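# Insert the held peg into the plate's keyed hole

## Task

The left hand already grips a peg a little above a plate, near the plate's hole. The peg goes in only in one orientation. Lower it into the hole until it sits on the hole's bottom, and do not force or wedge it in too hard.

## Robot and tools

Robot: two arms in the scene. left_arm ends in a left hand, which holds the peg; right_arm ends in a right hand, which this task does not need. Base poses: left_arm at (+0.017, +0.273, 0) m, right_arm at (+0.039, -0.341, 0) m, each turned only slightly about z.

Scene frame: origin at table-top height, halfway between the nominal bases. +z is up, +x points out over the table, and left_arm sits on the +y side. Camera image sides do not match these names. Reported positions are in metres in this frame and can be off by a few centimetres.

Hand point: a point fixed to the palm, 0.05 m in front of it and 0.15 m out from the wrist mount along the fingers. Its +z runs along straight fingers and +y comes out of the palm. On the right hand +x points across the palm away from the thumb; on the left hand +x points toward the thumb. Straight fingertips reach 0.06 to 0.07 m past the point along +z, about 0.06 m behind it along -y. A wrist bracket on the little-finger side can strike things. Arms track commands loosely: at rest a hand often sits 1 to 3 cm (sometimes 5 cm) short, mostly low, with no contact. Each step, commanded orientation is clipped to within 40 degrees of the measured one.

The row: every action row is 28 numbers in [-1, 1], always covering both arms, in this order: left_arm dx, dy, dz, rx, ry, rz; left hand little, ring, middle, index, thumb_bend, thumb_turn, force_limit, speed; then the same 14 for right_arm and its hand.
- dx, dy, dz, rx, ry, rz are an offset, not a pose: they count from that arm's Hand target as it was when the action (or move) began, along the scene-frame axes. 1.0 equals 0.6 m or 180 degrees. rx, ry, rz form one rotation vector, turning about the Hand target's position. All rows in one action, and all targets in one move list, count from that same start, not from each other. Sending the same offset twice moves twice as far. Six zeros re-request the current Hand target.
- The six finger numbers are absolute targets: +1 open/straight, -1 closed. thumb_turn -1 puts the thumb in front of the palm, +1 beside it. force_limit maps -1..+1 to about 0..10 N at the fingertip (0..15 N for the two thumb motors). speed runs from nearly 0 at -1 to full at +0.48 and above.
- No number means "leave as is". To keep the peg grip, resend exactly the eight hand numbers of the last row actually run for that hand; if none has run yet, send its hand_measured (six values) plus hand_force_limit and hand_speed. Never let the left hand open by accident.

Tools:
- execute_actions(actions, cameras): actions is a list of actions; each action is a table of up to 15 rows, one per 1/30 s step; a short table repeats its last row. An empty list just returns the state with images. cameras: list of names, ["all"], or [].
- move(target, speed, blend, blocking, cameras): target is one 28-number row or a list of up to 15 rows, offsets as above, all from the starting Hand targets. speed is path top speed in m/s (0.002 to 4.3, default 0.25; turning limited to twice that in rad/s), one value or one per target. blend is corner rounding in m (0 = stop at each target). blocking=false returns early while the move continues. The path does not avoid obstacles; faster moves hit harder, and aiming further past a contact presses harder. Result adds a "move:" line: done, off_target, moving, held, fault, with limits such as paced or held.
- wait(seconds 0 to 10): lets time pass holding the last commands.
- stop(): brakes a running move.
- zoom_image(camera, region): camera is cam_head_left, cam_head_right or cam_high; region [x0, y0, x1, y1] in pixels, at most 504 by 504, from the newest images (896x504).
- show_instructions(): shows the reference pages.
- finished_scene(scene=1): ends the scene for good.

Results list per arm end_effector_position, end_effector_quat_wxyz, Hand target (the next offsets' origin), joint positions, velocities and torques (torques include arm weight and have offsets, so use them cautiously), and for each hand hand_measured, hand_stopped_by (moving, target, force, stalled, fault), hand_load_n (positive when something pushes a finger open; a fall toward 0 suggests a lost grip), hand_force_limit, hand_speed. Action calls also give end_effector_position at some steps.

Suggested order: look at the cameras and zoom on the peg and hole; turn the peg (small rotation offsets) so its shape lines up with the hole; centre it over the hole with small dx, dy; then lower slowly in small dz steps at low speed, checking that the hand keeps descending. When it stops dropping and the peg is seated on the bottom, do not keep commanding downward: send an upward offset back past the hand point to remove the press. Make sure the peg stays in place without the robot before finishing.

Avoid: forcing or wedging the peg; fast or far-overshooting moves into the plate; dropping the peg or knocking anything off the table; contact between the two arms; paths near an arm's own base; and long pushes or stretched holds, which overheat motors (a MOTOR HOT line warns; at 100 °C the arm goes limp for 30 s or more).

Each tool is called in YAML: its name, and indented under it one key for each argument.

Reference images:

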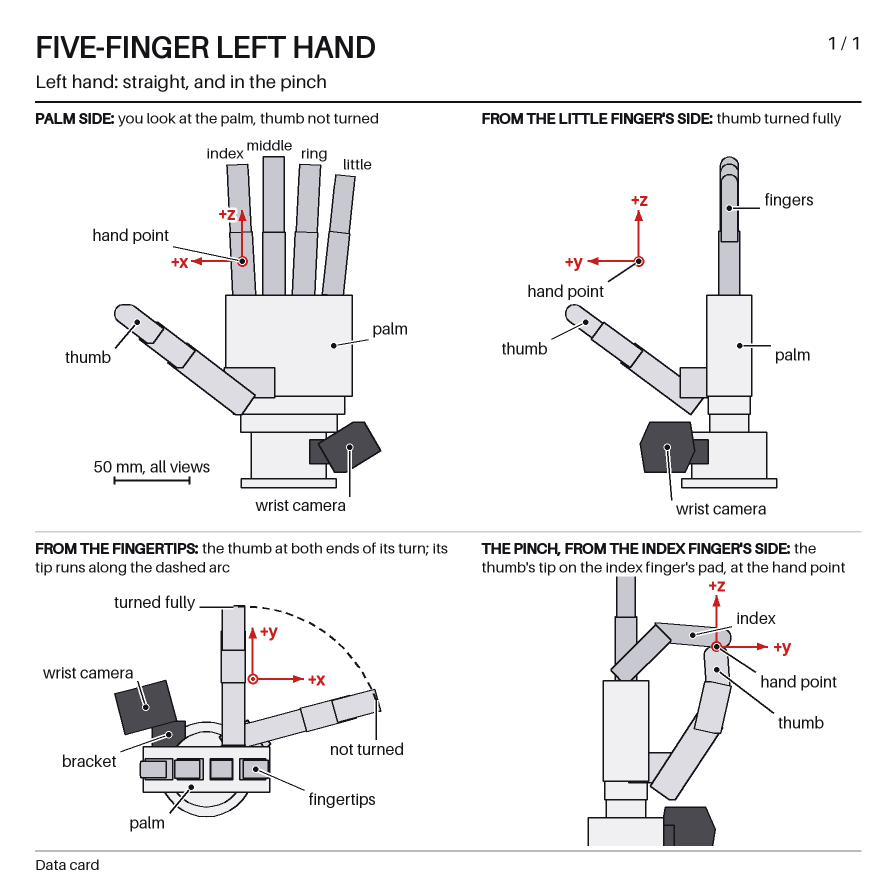

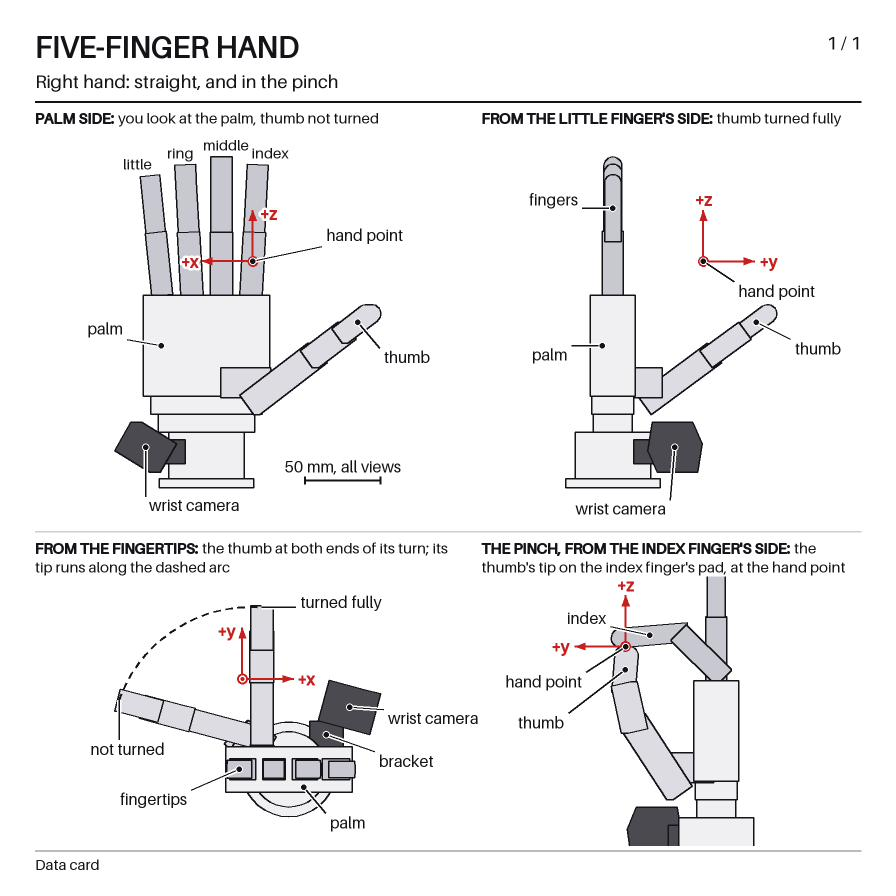

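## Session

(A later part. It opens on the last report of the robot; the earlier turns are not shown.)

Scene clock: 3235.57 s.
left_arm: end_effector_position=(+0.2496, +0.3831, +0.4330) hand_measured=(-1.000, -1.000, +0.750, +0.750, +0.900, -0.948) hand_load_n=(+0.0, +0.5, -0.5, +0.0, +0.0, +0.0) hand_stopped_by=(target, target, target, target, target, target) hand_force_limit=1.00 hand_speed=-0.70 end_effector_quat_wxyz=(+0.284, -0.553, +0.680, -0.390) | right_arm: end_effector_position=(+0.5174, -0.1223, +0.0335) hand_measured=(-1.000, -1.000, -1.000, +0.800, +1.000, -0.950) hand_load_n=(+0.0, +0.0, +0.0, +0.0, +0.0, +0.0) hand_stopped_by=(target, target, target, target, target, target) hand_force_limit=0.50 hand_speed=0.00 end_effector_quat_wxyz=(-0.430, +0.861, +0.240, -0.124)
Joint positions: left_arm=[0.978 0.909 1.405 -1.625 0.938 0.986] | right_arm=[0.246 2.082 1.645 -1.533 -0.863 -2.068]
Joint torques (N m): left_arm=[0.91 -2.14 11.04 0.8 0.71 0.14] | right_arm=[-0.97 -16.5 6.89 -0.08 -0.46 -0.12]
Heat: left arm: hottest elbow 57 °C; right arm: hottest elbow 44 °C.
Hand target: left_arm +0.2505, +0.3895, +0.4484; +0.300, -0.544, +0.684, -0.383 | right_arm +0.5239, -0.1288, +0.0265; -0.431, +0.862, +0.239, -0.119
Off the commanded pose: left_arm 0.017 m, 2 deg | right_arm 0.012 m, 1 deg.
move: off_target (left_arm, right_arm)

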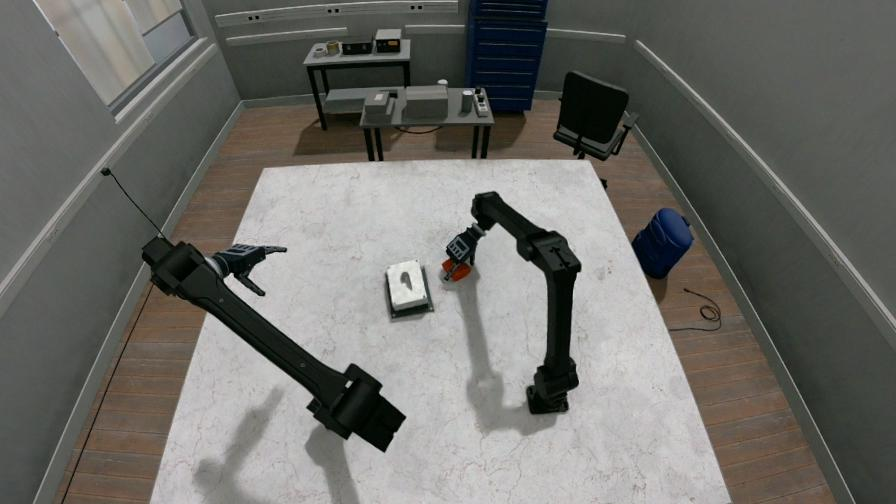

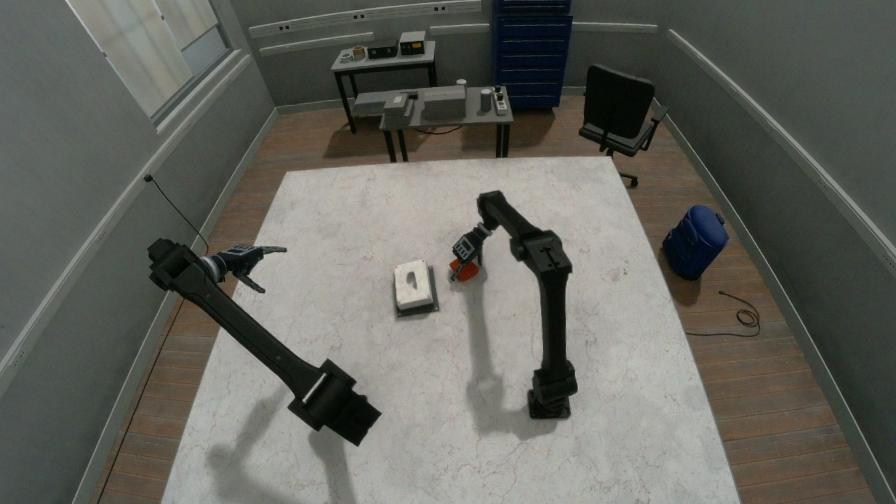

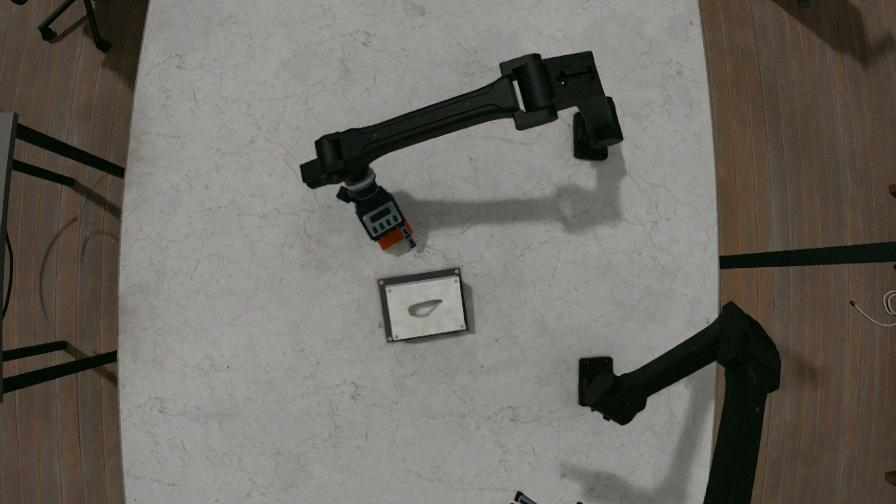

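move:
  target: [0,0,0,0,0,0,-1,-1,0.75,0.75,0.9,-0.948,1.0,-0.7,-0.008,0.016,0.004,0,0,0,-1,-1,-1,0.8,1,-0.95,0.5,0.0]
  speed: 0.06
  cameras: ["all"]

Scene clock: 3253.20 s.
left_arm: end_effector_position=(+0.2496, +0.3831, +0.4330) hand_measured=(-1.000, -1.000, +0.750, +0.750, +0.900, -0.948) hand_load_n=(+0.0, +0.0, -0.5, +0.0, +0.0, +0.0) hand_stopped_by=(target, target, target, target, target, target) hand_force_limit=1.00 hand_speed=-0.70 end_effector_quat_wxyz=(+0.284, -0.553, +0.680, -0.390) | right_arm: end_effector_position=(+0.5178, -0.1219, +0.0295) hand_measured=(-1.000, -1.000, -1.000, +0.800, +1.000, -0.950) hand_load_n=(+0.0, +0.0, +0.0, +0.5, +0.0, +0.0) hand_stopped_by=(target, target, target, target, target, target) hand_force_limit=0.50 hand_speed=0.00 end_effector_quat_wxyz=(-0.430, +0.861, +0.241, -0.121)
Joint positions: left_arm=[0.978 0.909 1.405 -1.625 0.938 0.986] | right_arm=[0.246 2.082 1.635 -1.514 -0.864 -2.066]
Joint torques (N m): left_arm=[0.91 -2.2 11.04 0.8 0.71 0.14] | right_arm=[0.38 -17.26 6.76 -0.01 -0.67 0.08]
Heat: left arm: hottest elbow 57 °C; right arm: hottest elbow 43 °C.
Hand target: left_arm +0.2505, +0.3895, +0.4484; +0.300, -0.544, +0.684, -0.383 | right_arm +0.5190, -0.1193, +0.0289; -0.431, +0.862, +0.239, -0.119
Off the commanded pose: left_arm 0.017 m, 2 deg | right_arm 0.003 m, 0 deg.
move: off_target (left_arm)

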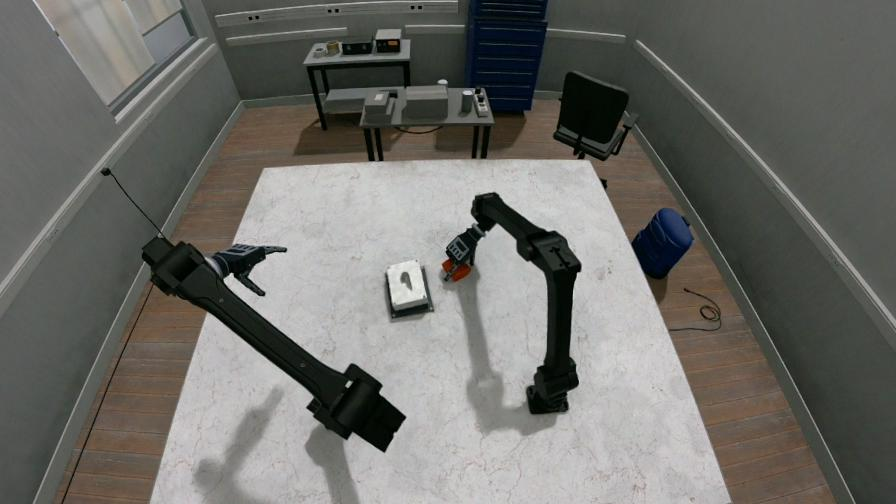

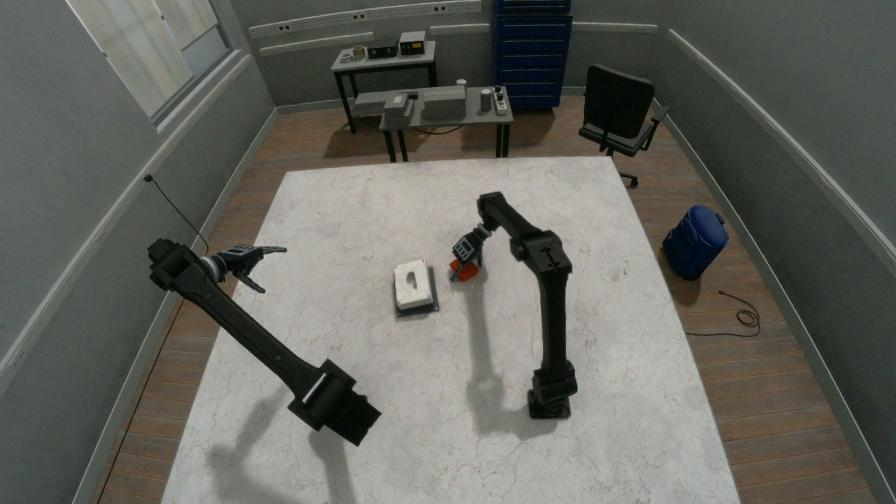

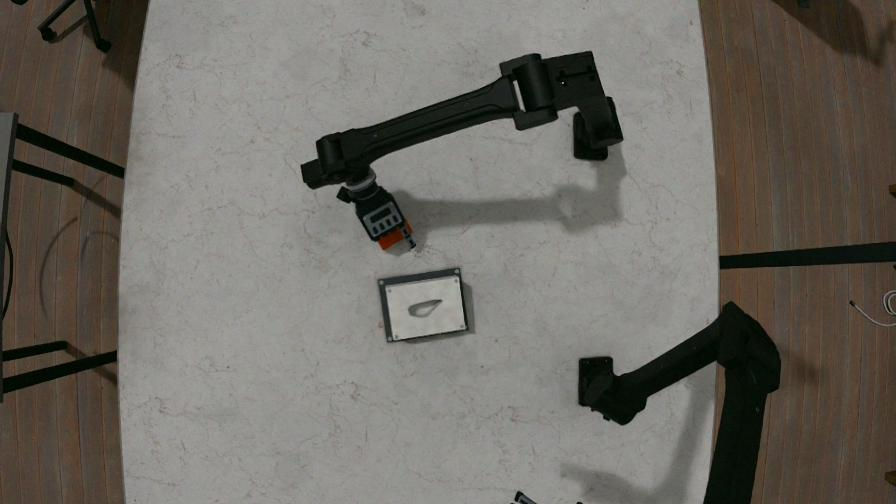

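move:
  target: [0,0,0,0,0,0,-1,-1,0.75,0.75,0.9,-0.948,1.0,-0.7,-0.008,0.014,0.01,0,0,0,-1,-1,-1,0.8,1,-0.95,0.5,0.0]
  speed: 0.06
  cameras: ["all"]

zoom_image:
  camera: "cam_high"
  region: [350, 190, 450, 270]

zoom_image:
  camera: "cam_head_left"
  region: [430, 210, 500, 290]

Scene clock: 3257.40 s.
left_arm: end_effector_position=(+0.2496, +0.3831, +0.4330) hand_measured=(-1.000, -1.000, +0.750, +0.750, +0.900, -0.948) hand_load_n=(+0.0, +0.0, +0.0, +0.0, +0.0, +0.0) hand_stopped_by=(target, target, target, target, target, target) hand_force_limit=1.00 hand_speed=-0.70 end_effector_quat_wxyz=(+0.284, -0.553, +0.680, -0.390) | right_arm: end_effector_position=(+0.5150, -0.1193, +0.0283) hand_measured=(-1.000, -1.000, -1.000, +0.800, +1.000, -0.950) hand_load_n=(+0.0, +0.0, -0.5, +0.0, +0.0, +0.0) hand_stopped_by=(target, target, target, target, target, target) hand_force_limit=0.50 hand_speed=0.00 end_effector_quat_wxyz=(-0.432, +0.863, +0.231, -0.125)
Joint positions: left_arm=[0.978 0.909 1.405 -1.625 0.938 0.986] | right_arm=[0.249 2.082 1.628 -1.505 -0.872 -2.043]
Joint torques (N m): left_arm=[0.91 -2.2 11.04 0.8 0.7 0.14] | right_arm=[1.44 -18.67 6.49 -0.05 -0.6 0.08]
Heat: left arm: hottest elbow 57 °C; right arm: hottest elbow 43 °C.
Hand target: left_arm +0.2505, +0.3895, +0.4484; +0.300, -0.544, +0.684, -0.383 | right_arm +0.5142, -0.1109, +0.0349; -0.431, +0.862, +0.239, -0.119
Off the commanded pose: left_arm 0.017 m, 2 deg | right_arm 0.011 m, 1 deg.
move: off_target (left_arm, right_arm)

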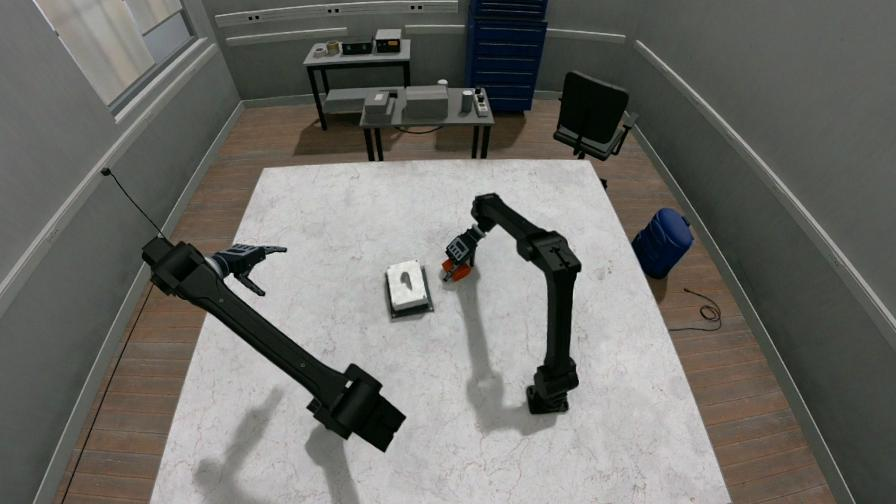

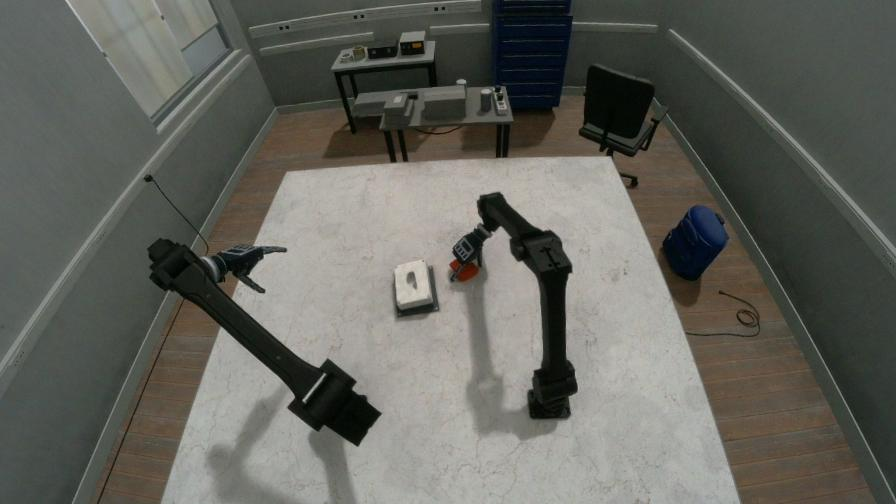

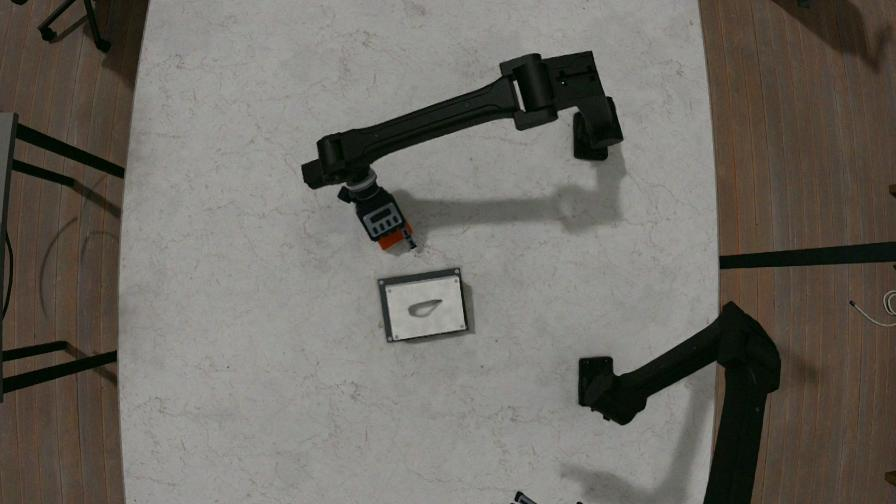

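Scaled by 5.040 from the camera's 896x504 image, which has a finer 1280x720 frame.

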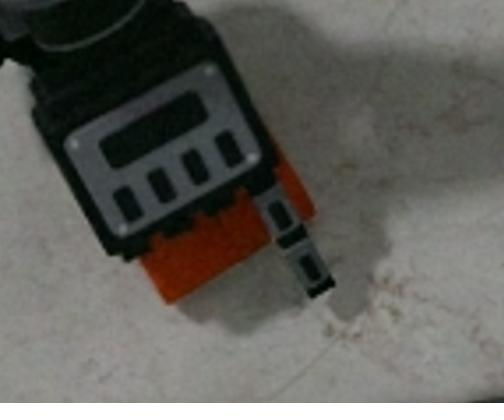

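Scaled by 6.300 from the camera's 896x504 image, which has a finer 1280x720 frame.

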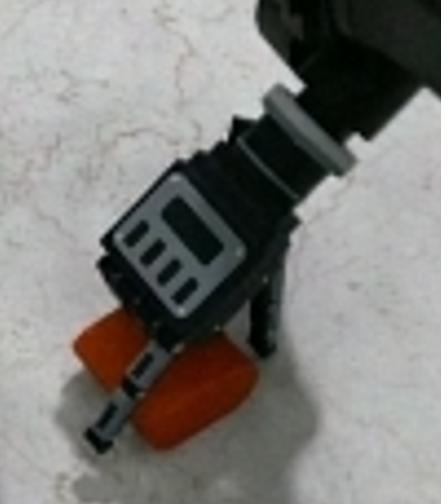

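move:
  target: [0,0,0,0,0,0,-1,-1,0.75,0.75,0.9,-0.948,1.0,-0.7,-0.004,0.012,0.014,0,0,0,-1,-1,-1,0.8,1,-0.95,0.5,0.0]
  speed: 0.06
  cameras: ["all"]

zoom_image:
  camera: "cam_high"
  region: [350, 190, 450, 270]

zoom_image:
  camera: "cam_head_left"
  region: [430, 210, 500, 290]

Scene clock: 3261.63 s.
left_arm: end_effector_position=(+0.2496, +0.3831, +0.4330) hand_measured=(-1.000, -1.000, +0.750, +0.750, +0.900, -0.948) hand_load_n=(+0.0, +0.0, +0.0, +0.0, +0.0, +0.0) hand_stopped_by=(target, target, target, target, target, target) hand_force_limit=1.00 hand_speed=-0.70 end_effector_quat_wxyz=(+0.284, -0.553, +0.680, -0.390) | right_arm: end_effector_position=(+0.5104, -0.1116, +0.0291) hand_measured=(-1.000, -1.000, -1.000, +0.800, +1.000, -0.950) hand_load_n=(+0.0, +0.0, +0.0, -0.5, +0.0, +0.0) hand_stopped_by=(target, target, target, target, target, target) hand_force_limit=0.50 hand_speed=0.00 end_effector_quat_wxyz=(-0.431, +0.862, +0.230, -0.132)
Joint positions: left_arm=[0.978 0.909 1.405 -1.625 0.938 0.986] | right_arm=[0.265 2.082 1.628 -1.505 -0.875 -2.025]
Joint torques (N m): left_arm=[0.91 -2.2 11.06 0.8 0.71 0.13] | right_arm=[1.2 -19.72 6.63 -0.01 -0.67 0.09]
Heat: left arm: hottest elbow 57 °C; right arm: hottest elbow 43 °C.
Hand target: left_arm +0.2505, +0.3895, +0.4484; +0.300, -0.544, +0.684, -0.383 | right_arm +0.5118, -0.1036, +0.0433; -0.431, +0.862, +0.239, -0.119
Off the commanded pose: left_arm 0.017 m, 2 deg | right_arm 0.016 m, 2 deg.
move: off_target (left_arm, right_arm)

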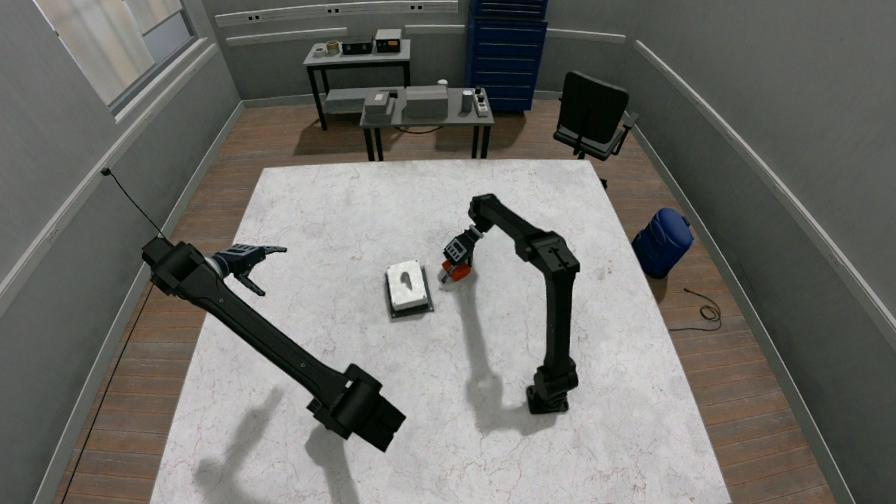

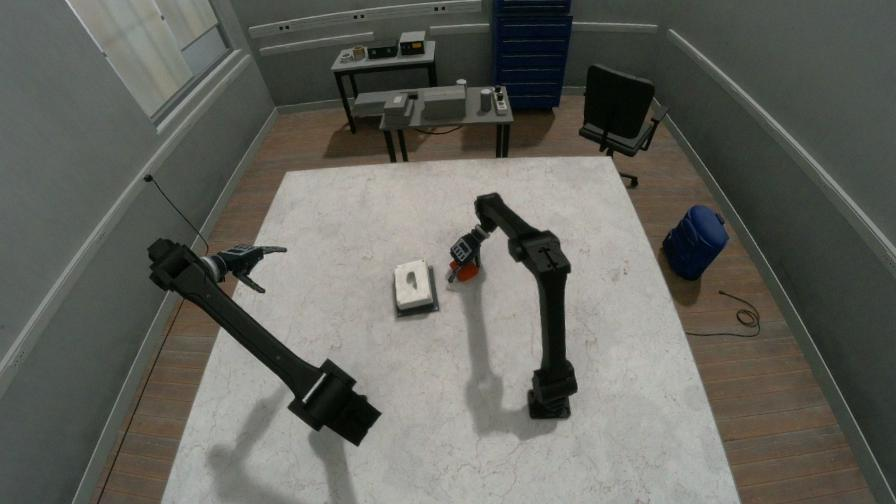

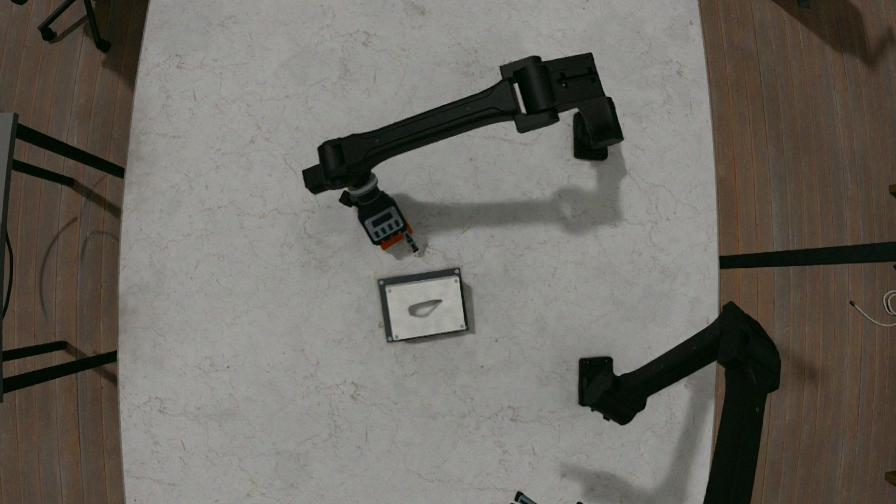

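Scaled by 5.040 from the camera's 896x504 image, which has a finer 1280x720 frame.

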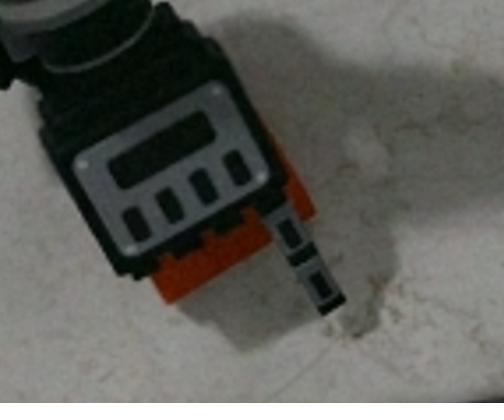

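Scaled by 6.300 from the camera's 896x504 image, which has a finer 1280x720 frame.

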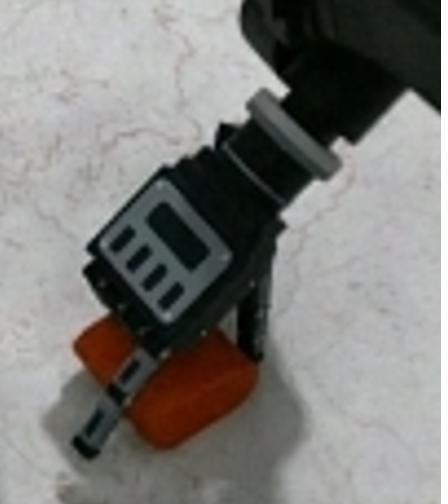

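move:
  target: [0,0,0,0,0,0,-1,-1,0.75,0.75,0.9,-0.948,1.0,-0.7,0,0,-0.006,0,0,0,-1,-1,-1,0.3,1,-0.95,-0.5,-0.9]
  speed: 0.05
  cameras: ["all"]

zoom_image:
  camera: "cam_high"
  region: [350, 190, 450, 270]

zoom_image:
  camera: "cam_head_left"
  region: [430, 210, 500, 290]

Scene clock: 3268.37 s.
left_arm: end_effector_position=(+0.2496, +0.3831, +0.4330) hand_measured=(-1.000, -1.000, +0.750, +0.750, +0.900, -0.948) hand_load_n=(+0.0, +0.0, +0.0, +0.0, +0.0, +0.0) hand_stopped_by=(target, target, target, target, target, target) hand_force_limit=1.00 hand_speed=-0.70 end_effector_quat_wxyz=(+0.284, -0.553, +0.680, -0.390) | right_arm: end_effector_position=(+0.5104, -0.1108, +0.0285) hand_measured=(-1.000, -1.000, -1.000, +0.300, +1.000, -0.950) hand_load_n=(+0.0, +0.0, +0.0, +0.5, +0.0, +0.0) hand_stopped_by=(target, target, target, target, target, target) hand_force_limit=-0.50 hand_speed=-0.90 end_effector_quat_wxyz=(-0.433, +0.862, +0.228, -0.131)
Joint positions: left_arm=[0.978 0.909 1.405 -1.625 0.938 0.986] | right_arm=[0.265 2.082 1.626 -1.5 -0.88 -2.02]
Joint torques (N m): left_arm=[0.91 -2.2 11.04 0.8 0.7 0.14] | right_arm=[1.2 -19.37 6.58 0.09 -0.5 0.06]
Heat: left arm: hottest elbow 57 °C; right arm: hottest elbow 42 °C.
Hand target: left_arm +0.2505, +0.3895, +0.4484; +0.300, -0.544, +0.684, -0.383 | right_arm +0.5119, -0.1037, +0.0397; -0.431, +0.862, +0.239, -0.119
Off the commanded pose: left_arm 0.017 m, 2 deg | right_arm 0.013 m, 2 deg.
move: off_target (left_arm, right_arm)

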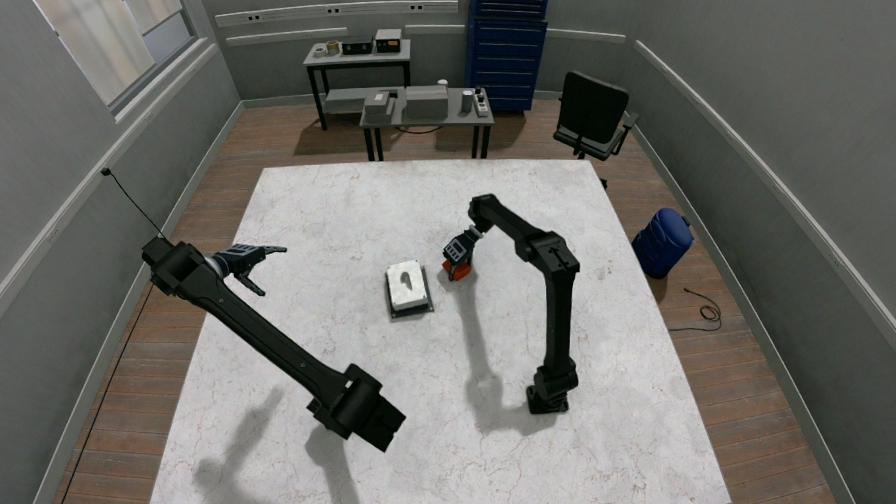

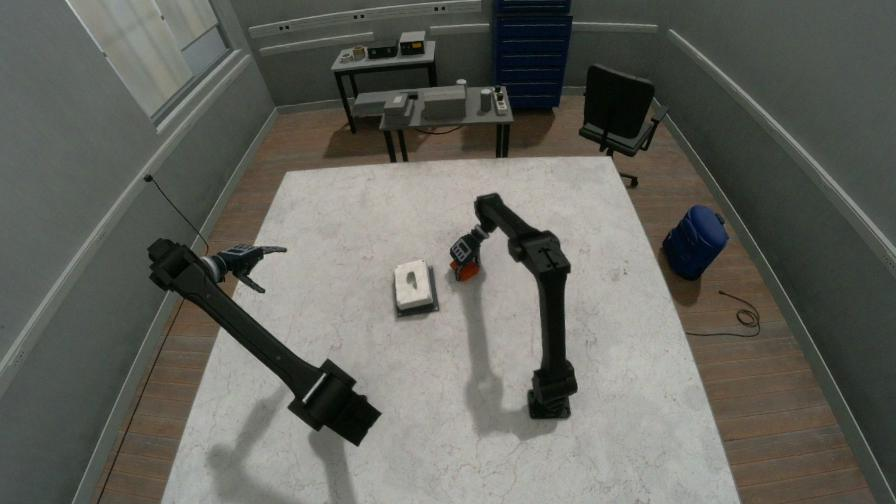

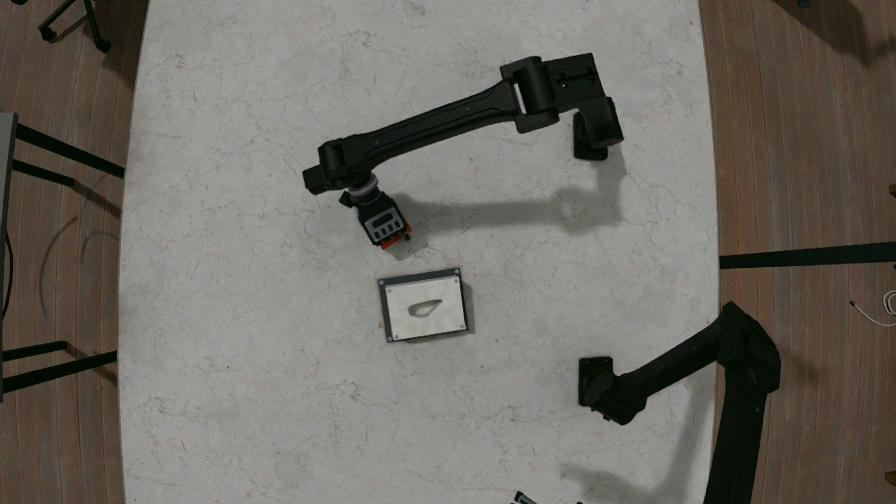

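Scaled by 5.040 from the camera's 896x504 image, which has a finer 1280x720 frame.

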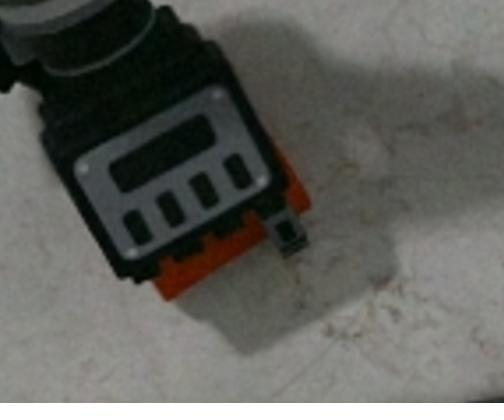

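Scaled by 6.300 from the camera's 896x504 image, which has a finer 1280x720 frame.

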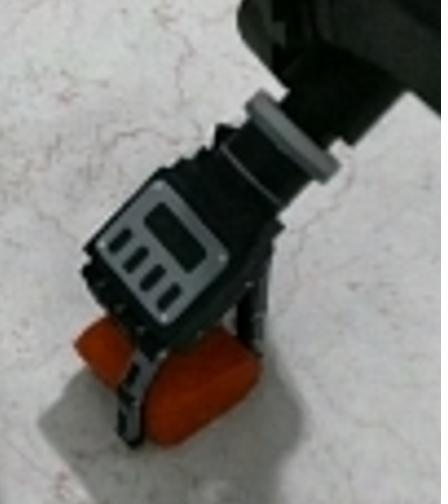

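move:
  target: [0,0,0,0,0,0,-1,-1,0.75,0.75,0.9,-0.948,1.0,-0.7,0,0,-0.003,0,0,0,-1,-1,-1,0.05,1,-0.95,0.2,-0.93]
  speed: 0.05
  cameras: ["all"]

zoom_image:
  camera: "cam_high"
  region: [350, 190, 450, 270]

zoom_image:
  camera: "cam_head_left"
  region: [430, 210, 500, 290]

Scene clock: 3272.87 s.
left_arm: end_effector_position=(+0.2496, +0.3831, +0.4330) hand_measured=(-1.000, -1.000, +0.750, +0.750, +0.900, -0.948) hand_load_n=(+0.0, +0.0, +0.5, +0.0, +0.0, +0.0) hand_stopped_by=(target, target, target, target, target, target) hand_force_limit=1.00 hand_speed=-0.70 end_effector_quat_wxyz=(+0.284, -0.553, +0.680, -0.390) | right_arm: end_effector_position=(+0.5104, -0.1107, +0.0286) hand_measured=(-1.000, -1.000, -1.000, +0.276, +1.000, -0.950) hand_load_n=(+0.0, +0.0, +0.0, +7.0, +1.5, -0.5) hand_stopped_by=(target, target, target, force, target, target) hand_force_limit=0.20 hand_speed=-0.93 end_effector_quat_wxyz=(-0.433, +0.862, +0.227, -0.131)
Joint positions: left_arm=[0.978 0.909 1.405 -1.625 0.938 0.986] | right_arm=[0.265 2.082 1.626 -1.499 -0.88 -2.019]
Joint torques (N m): left_arm=[0.97 -2.2 11.06 0.8 0.7 0.14] | right_arm=[1.14 -19.25 6.48 0.16 -0.48 0.03]
Heat: left arm: hottest elbow 57 °C; right arm: hottest elbow 42 °C.
Hand target: left_arm +0.2505, +0.3895, +0.4484; +0.300, -0.544, +0.684, -0.383 | right_arm +0.5119, -0.1037, +0.0380; -0.431, +0.862, +0.239, -0.119
Off the commanded pose: left_arm 0.017 m, 2 deg | right_arm 0.012 m, 2 deg.
move: off_target (left_arm, right_arm)

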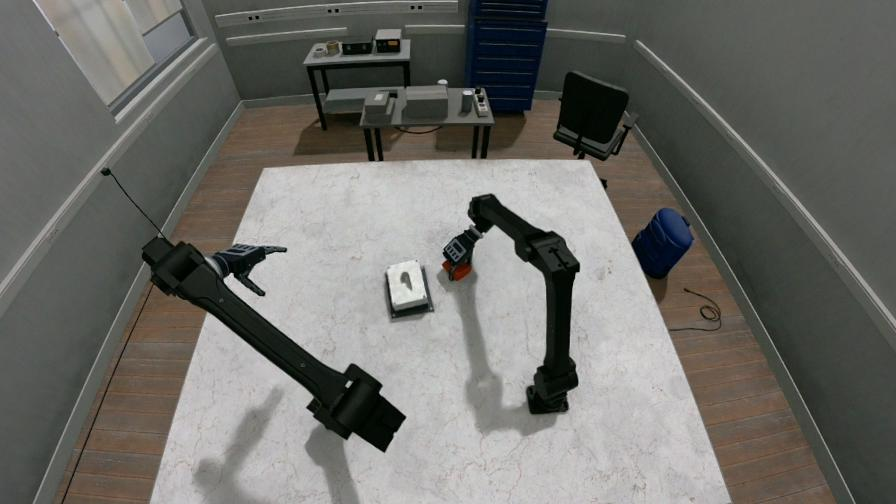

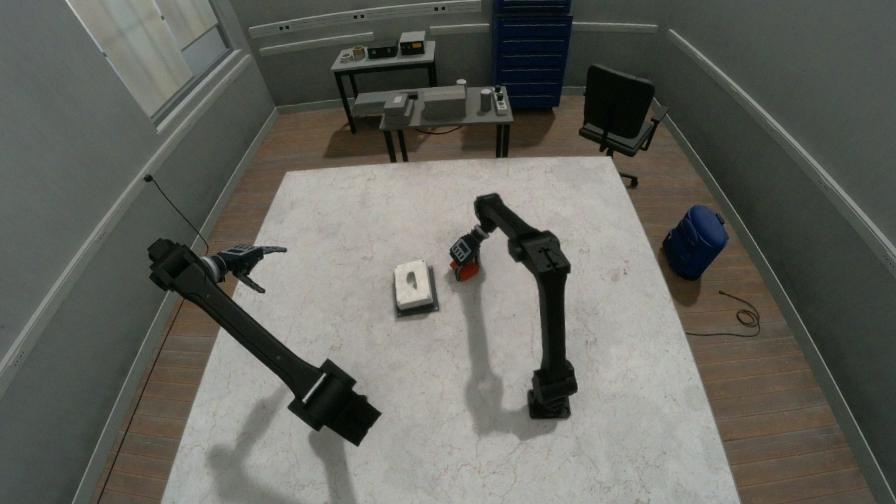

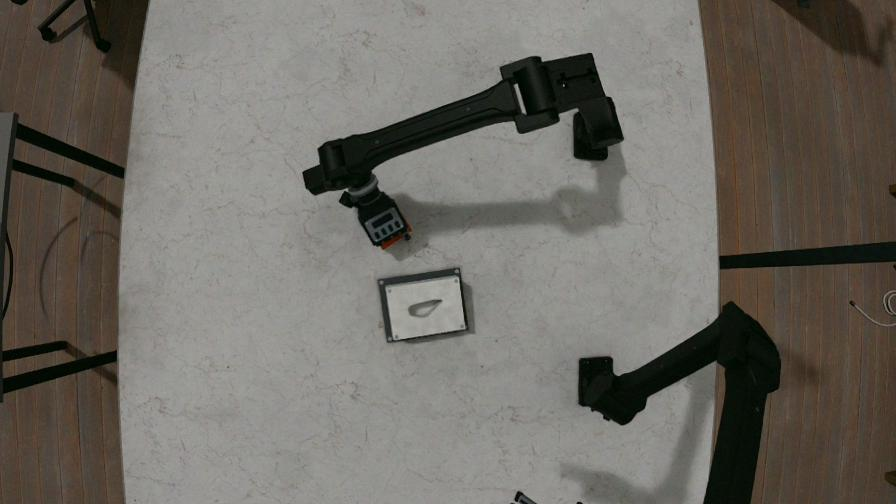

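Scaled by 5.040 from the camera's 896x504 image, which has a finer 1280x720 frame.

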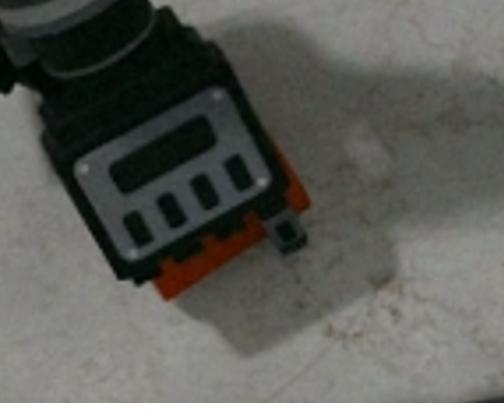

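Scaled by 6.300 from the camera's 896x504 image, which has a finer 1280x720 frame.

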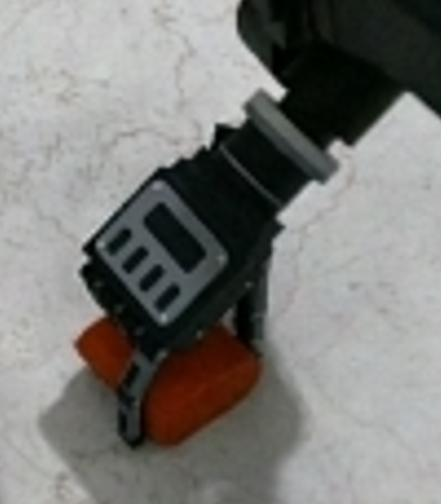

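move:
  target: [0,0,0,0,0,0,-1,-1,0.75,0.75,0.9,-0.948,1.0,-0.7,0,0,0.2,0,0,0,-1,-1,-1,0.05,1,-0.95,0.2,-0.93]
  speed: 0.06
  cameras: ["all"]

zoom_image:
  camera: "cam_high"
  region: [340, 180, 450, 270]

zoom_image:
  camera: "cam_head_left"
  region: [430, 200, 510, 290]

Scene clock: 3283.43 s.
left_arm: end_effector_position=(+0.2496, +0.3831, +0.4330) hand_measured=(-1.000, -1.000, +0.750, +0.750, +0.900, -0.948) hand_load_n=(+0.0, +0.0, -0.5, +0.0, +0.0, +0.0) hand_stopped_by=(target, target, target, target, target, target) hand_force_limit=1.00 hand_speed=-0.70 end_effector_quat_wxyz=(+0.284, -0.553, +0.680, -0.390) | right_arm: end_effector_position=(+0.5009, -0.1138, +0.1195) hand_measured=(-1.000, -1.000, -1.000, +0.276, +1.000, -0.950) hand_load_n=(+0.0, +0.5, +0.0, +7.5, +1.5, +0.0) hand_stopped_by=(target, target, target, force, target, target) hand_force_limit=0.20 hand_speed=-0.93 end_effector_quat_wxyz=(-0.430, +0.865, +0.218, -0.138)
Joint positions: left_arm=[0.978 0.909 1.405 -1.625 0.938 0.986] | right_arm=[0.265 1.976 1.706 -1.689 -0.876 -1.996]
Joint torques (N m): left_arm=[0.91 -2.14 11.04 0.8 0.71 0.14] | right_arm=[1.2 -20.13 10.77 -1.1 -0.62 0.11]
Heat: left arm: hottest elbow 58 °C; right arm: hottest elbow 42 °C.
Hand target: left_arm +0.2505, +0.3895, +0.4484; +0.300, -0.544, +0.684, -0.383 | right_arm +0.5119, -0.1037, +0.1578; -0.431, +0.862, +0.238, -0.119
Off the commanded pose: left_arm 0.017 m, 2 deg | right_arm 0.041 m, 3 deg.
joint sent to its limit (right arm) — joint 4 (wrist pitch), lower limit. The joint targets still meet the commanded pose.
move: off_target (left_arm, right_arm)

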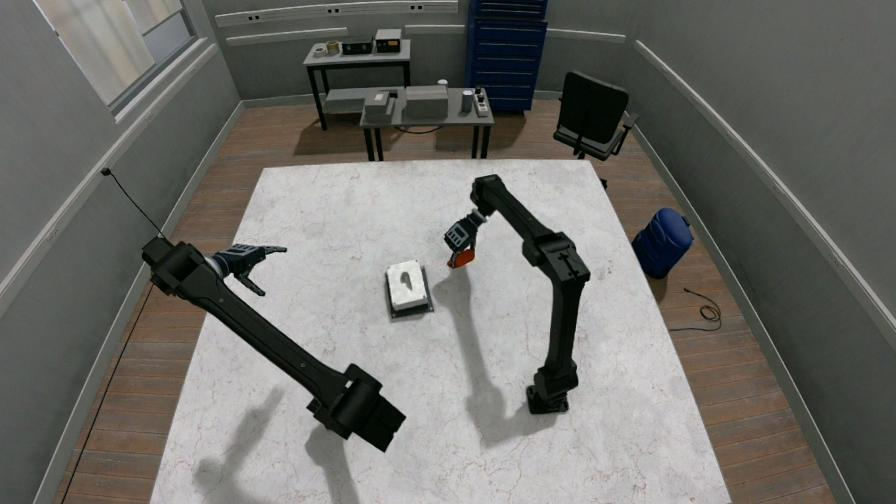

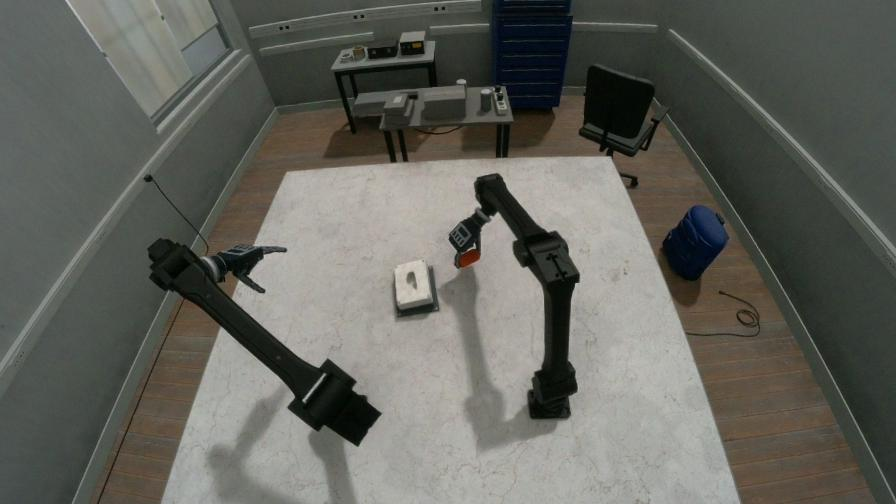

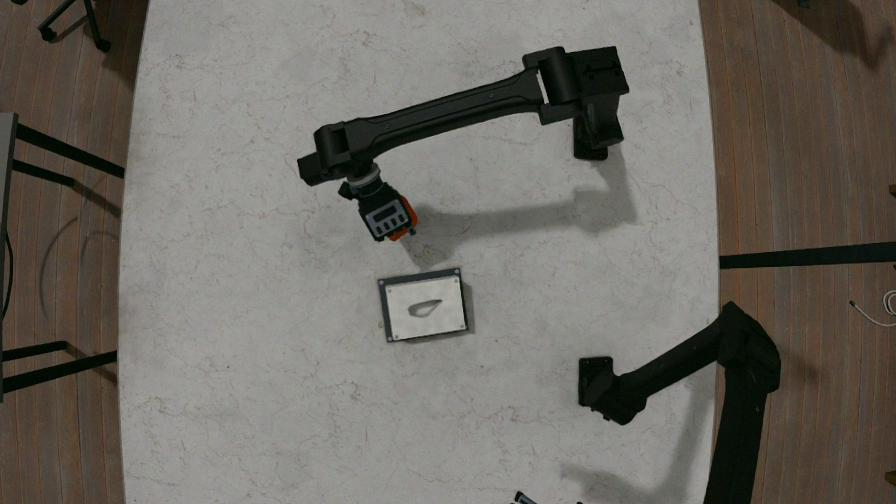

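Scaled by 4.582 from the camera's 896x504 image, which has a finer 1280x720 frame.

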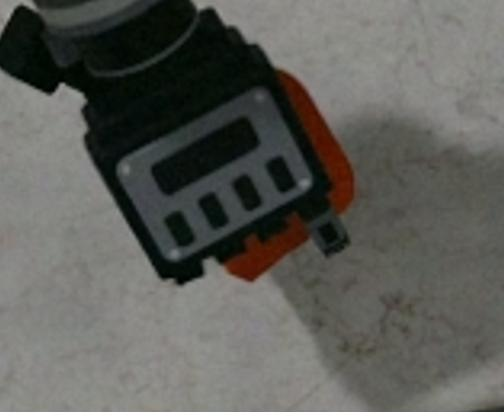

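Scaled by 5.600 from the camera's 896x504 image, which has a finer 1280x720 frame.

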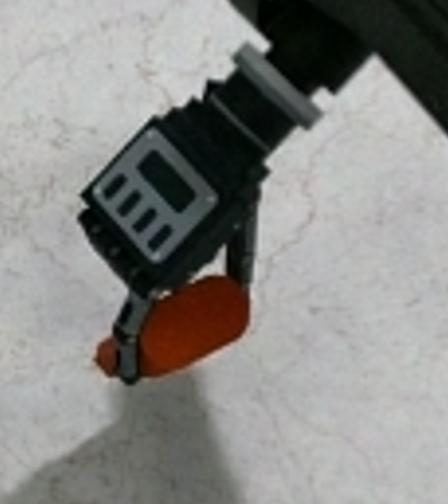

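zoom_image:
  camera: "cam_head_right"
  region: [430, 200, 510, 290]

Scaled by 5.600 from the camera's 896x504 image, which has a finer 1280x720 frame.

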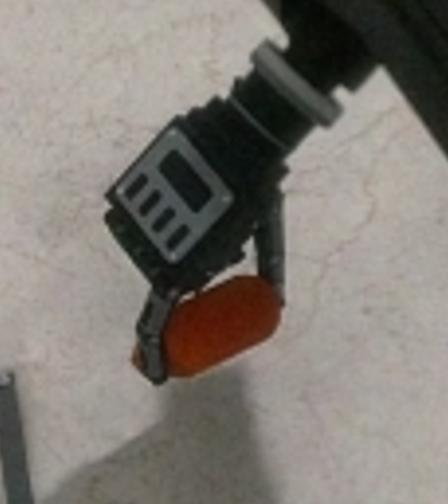

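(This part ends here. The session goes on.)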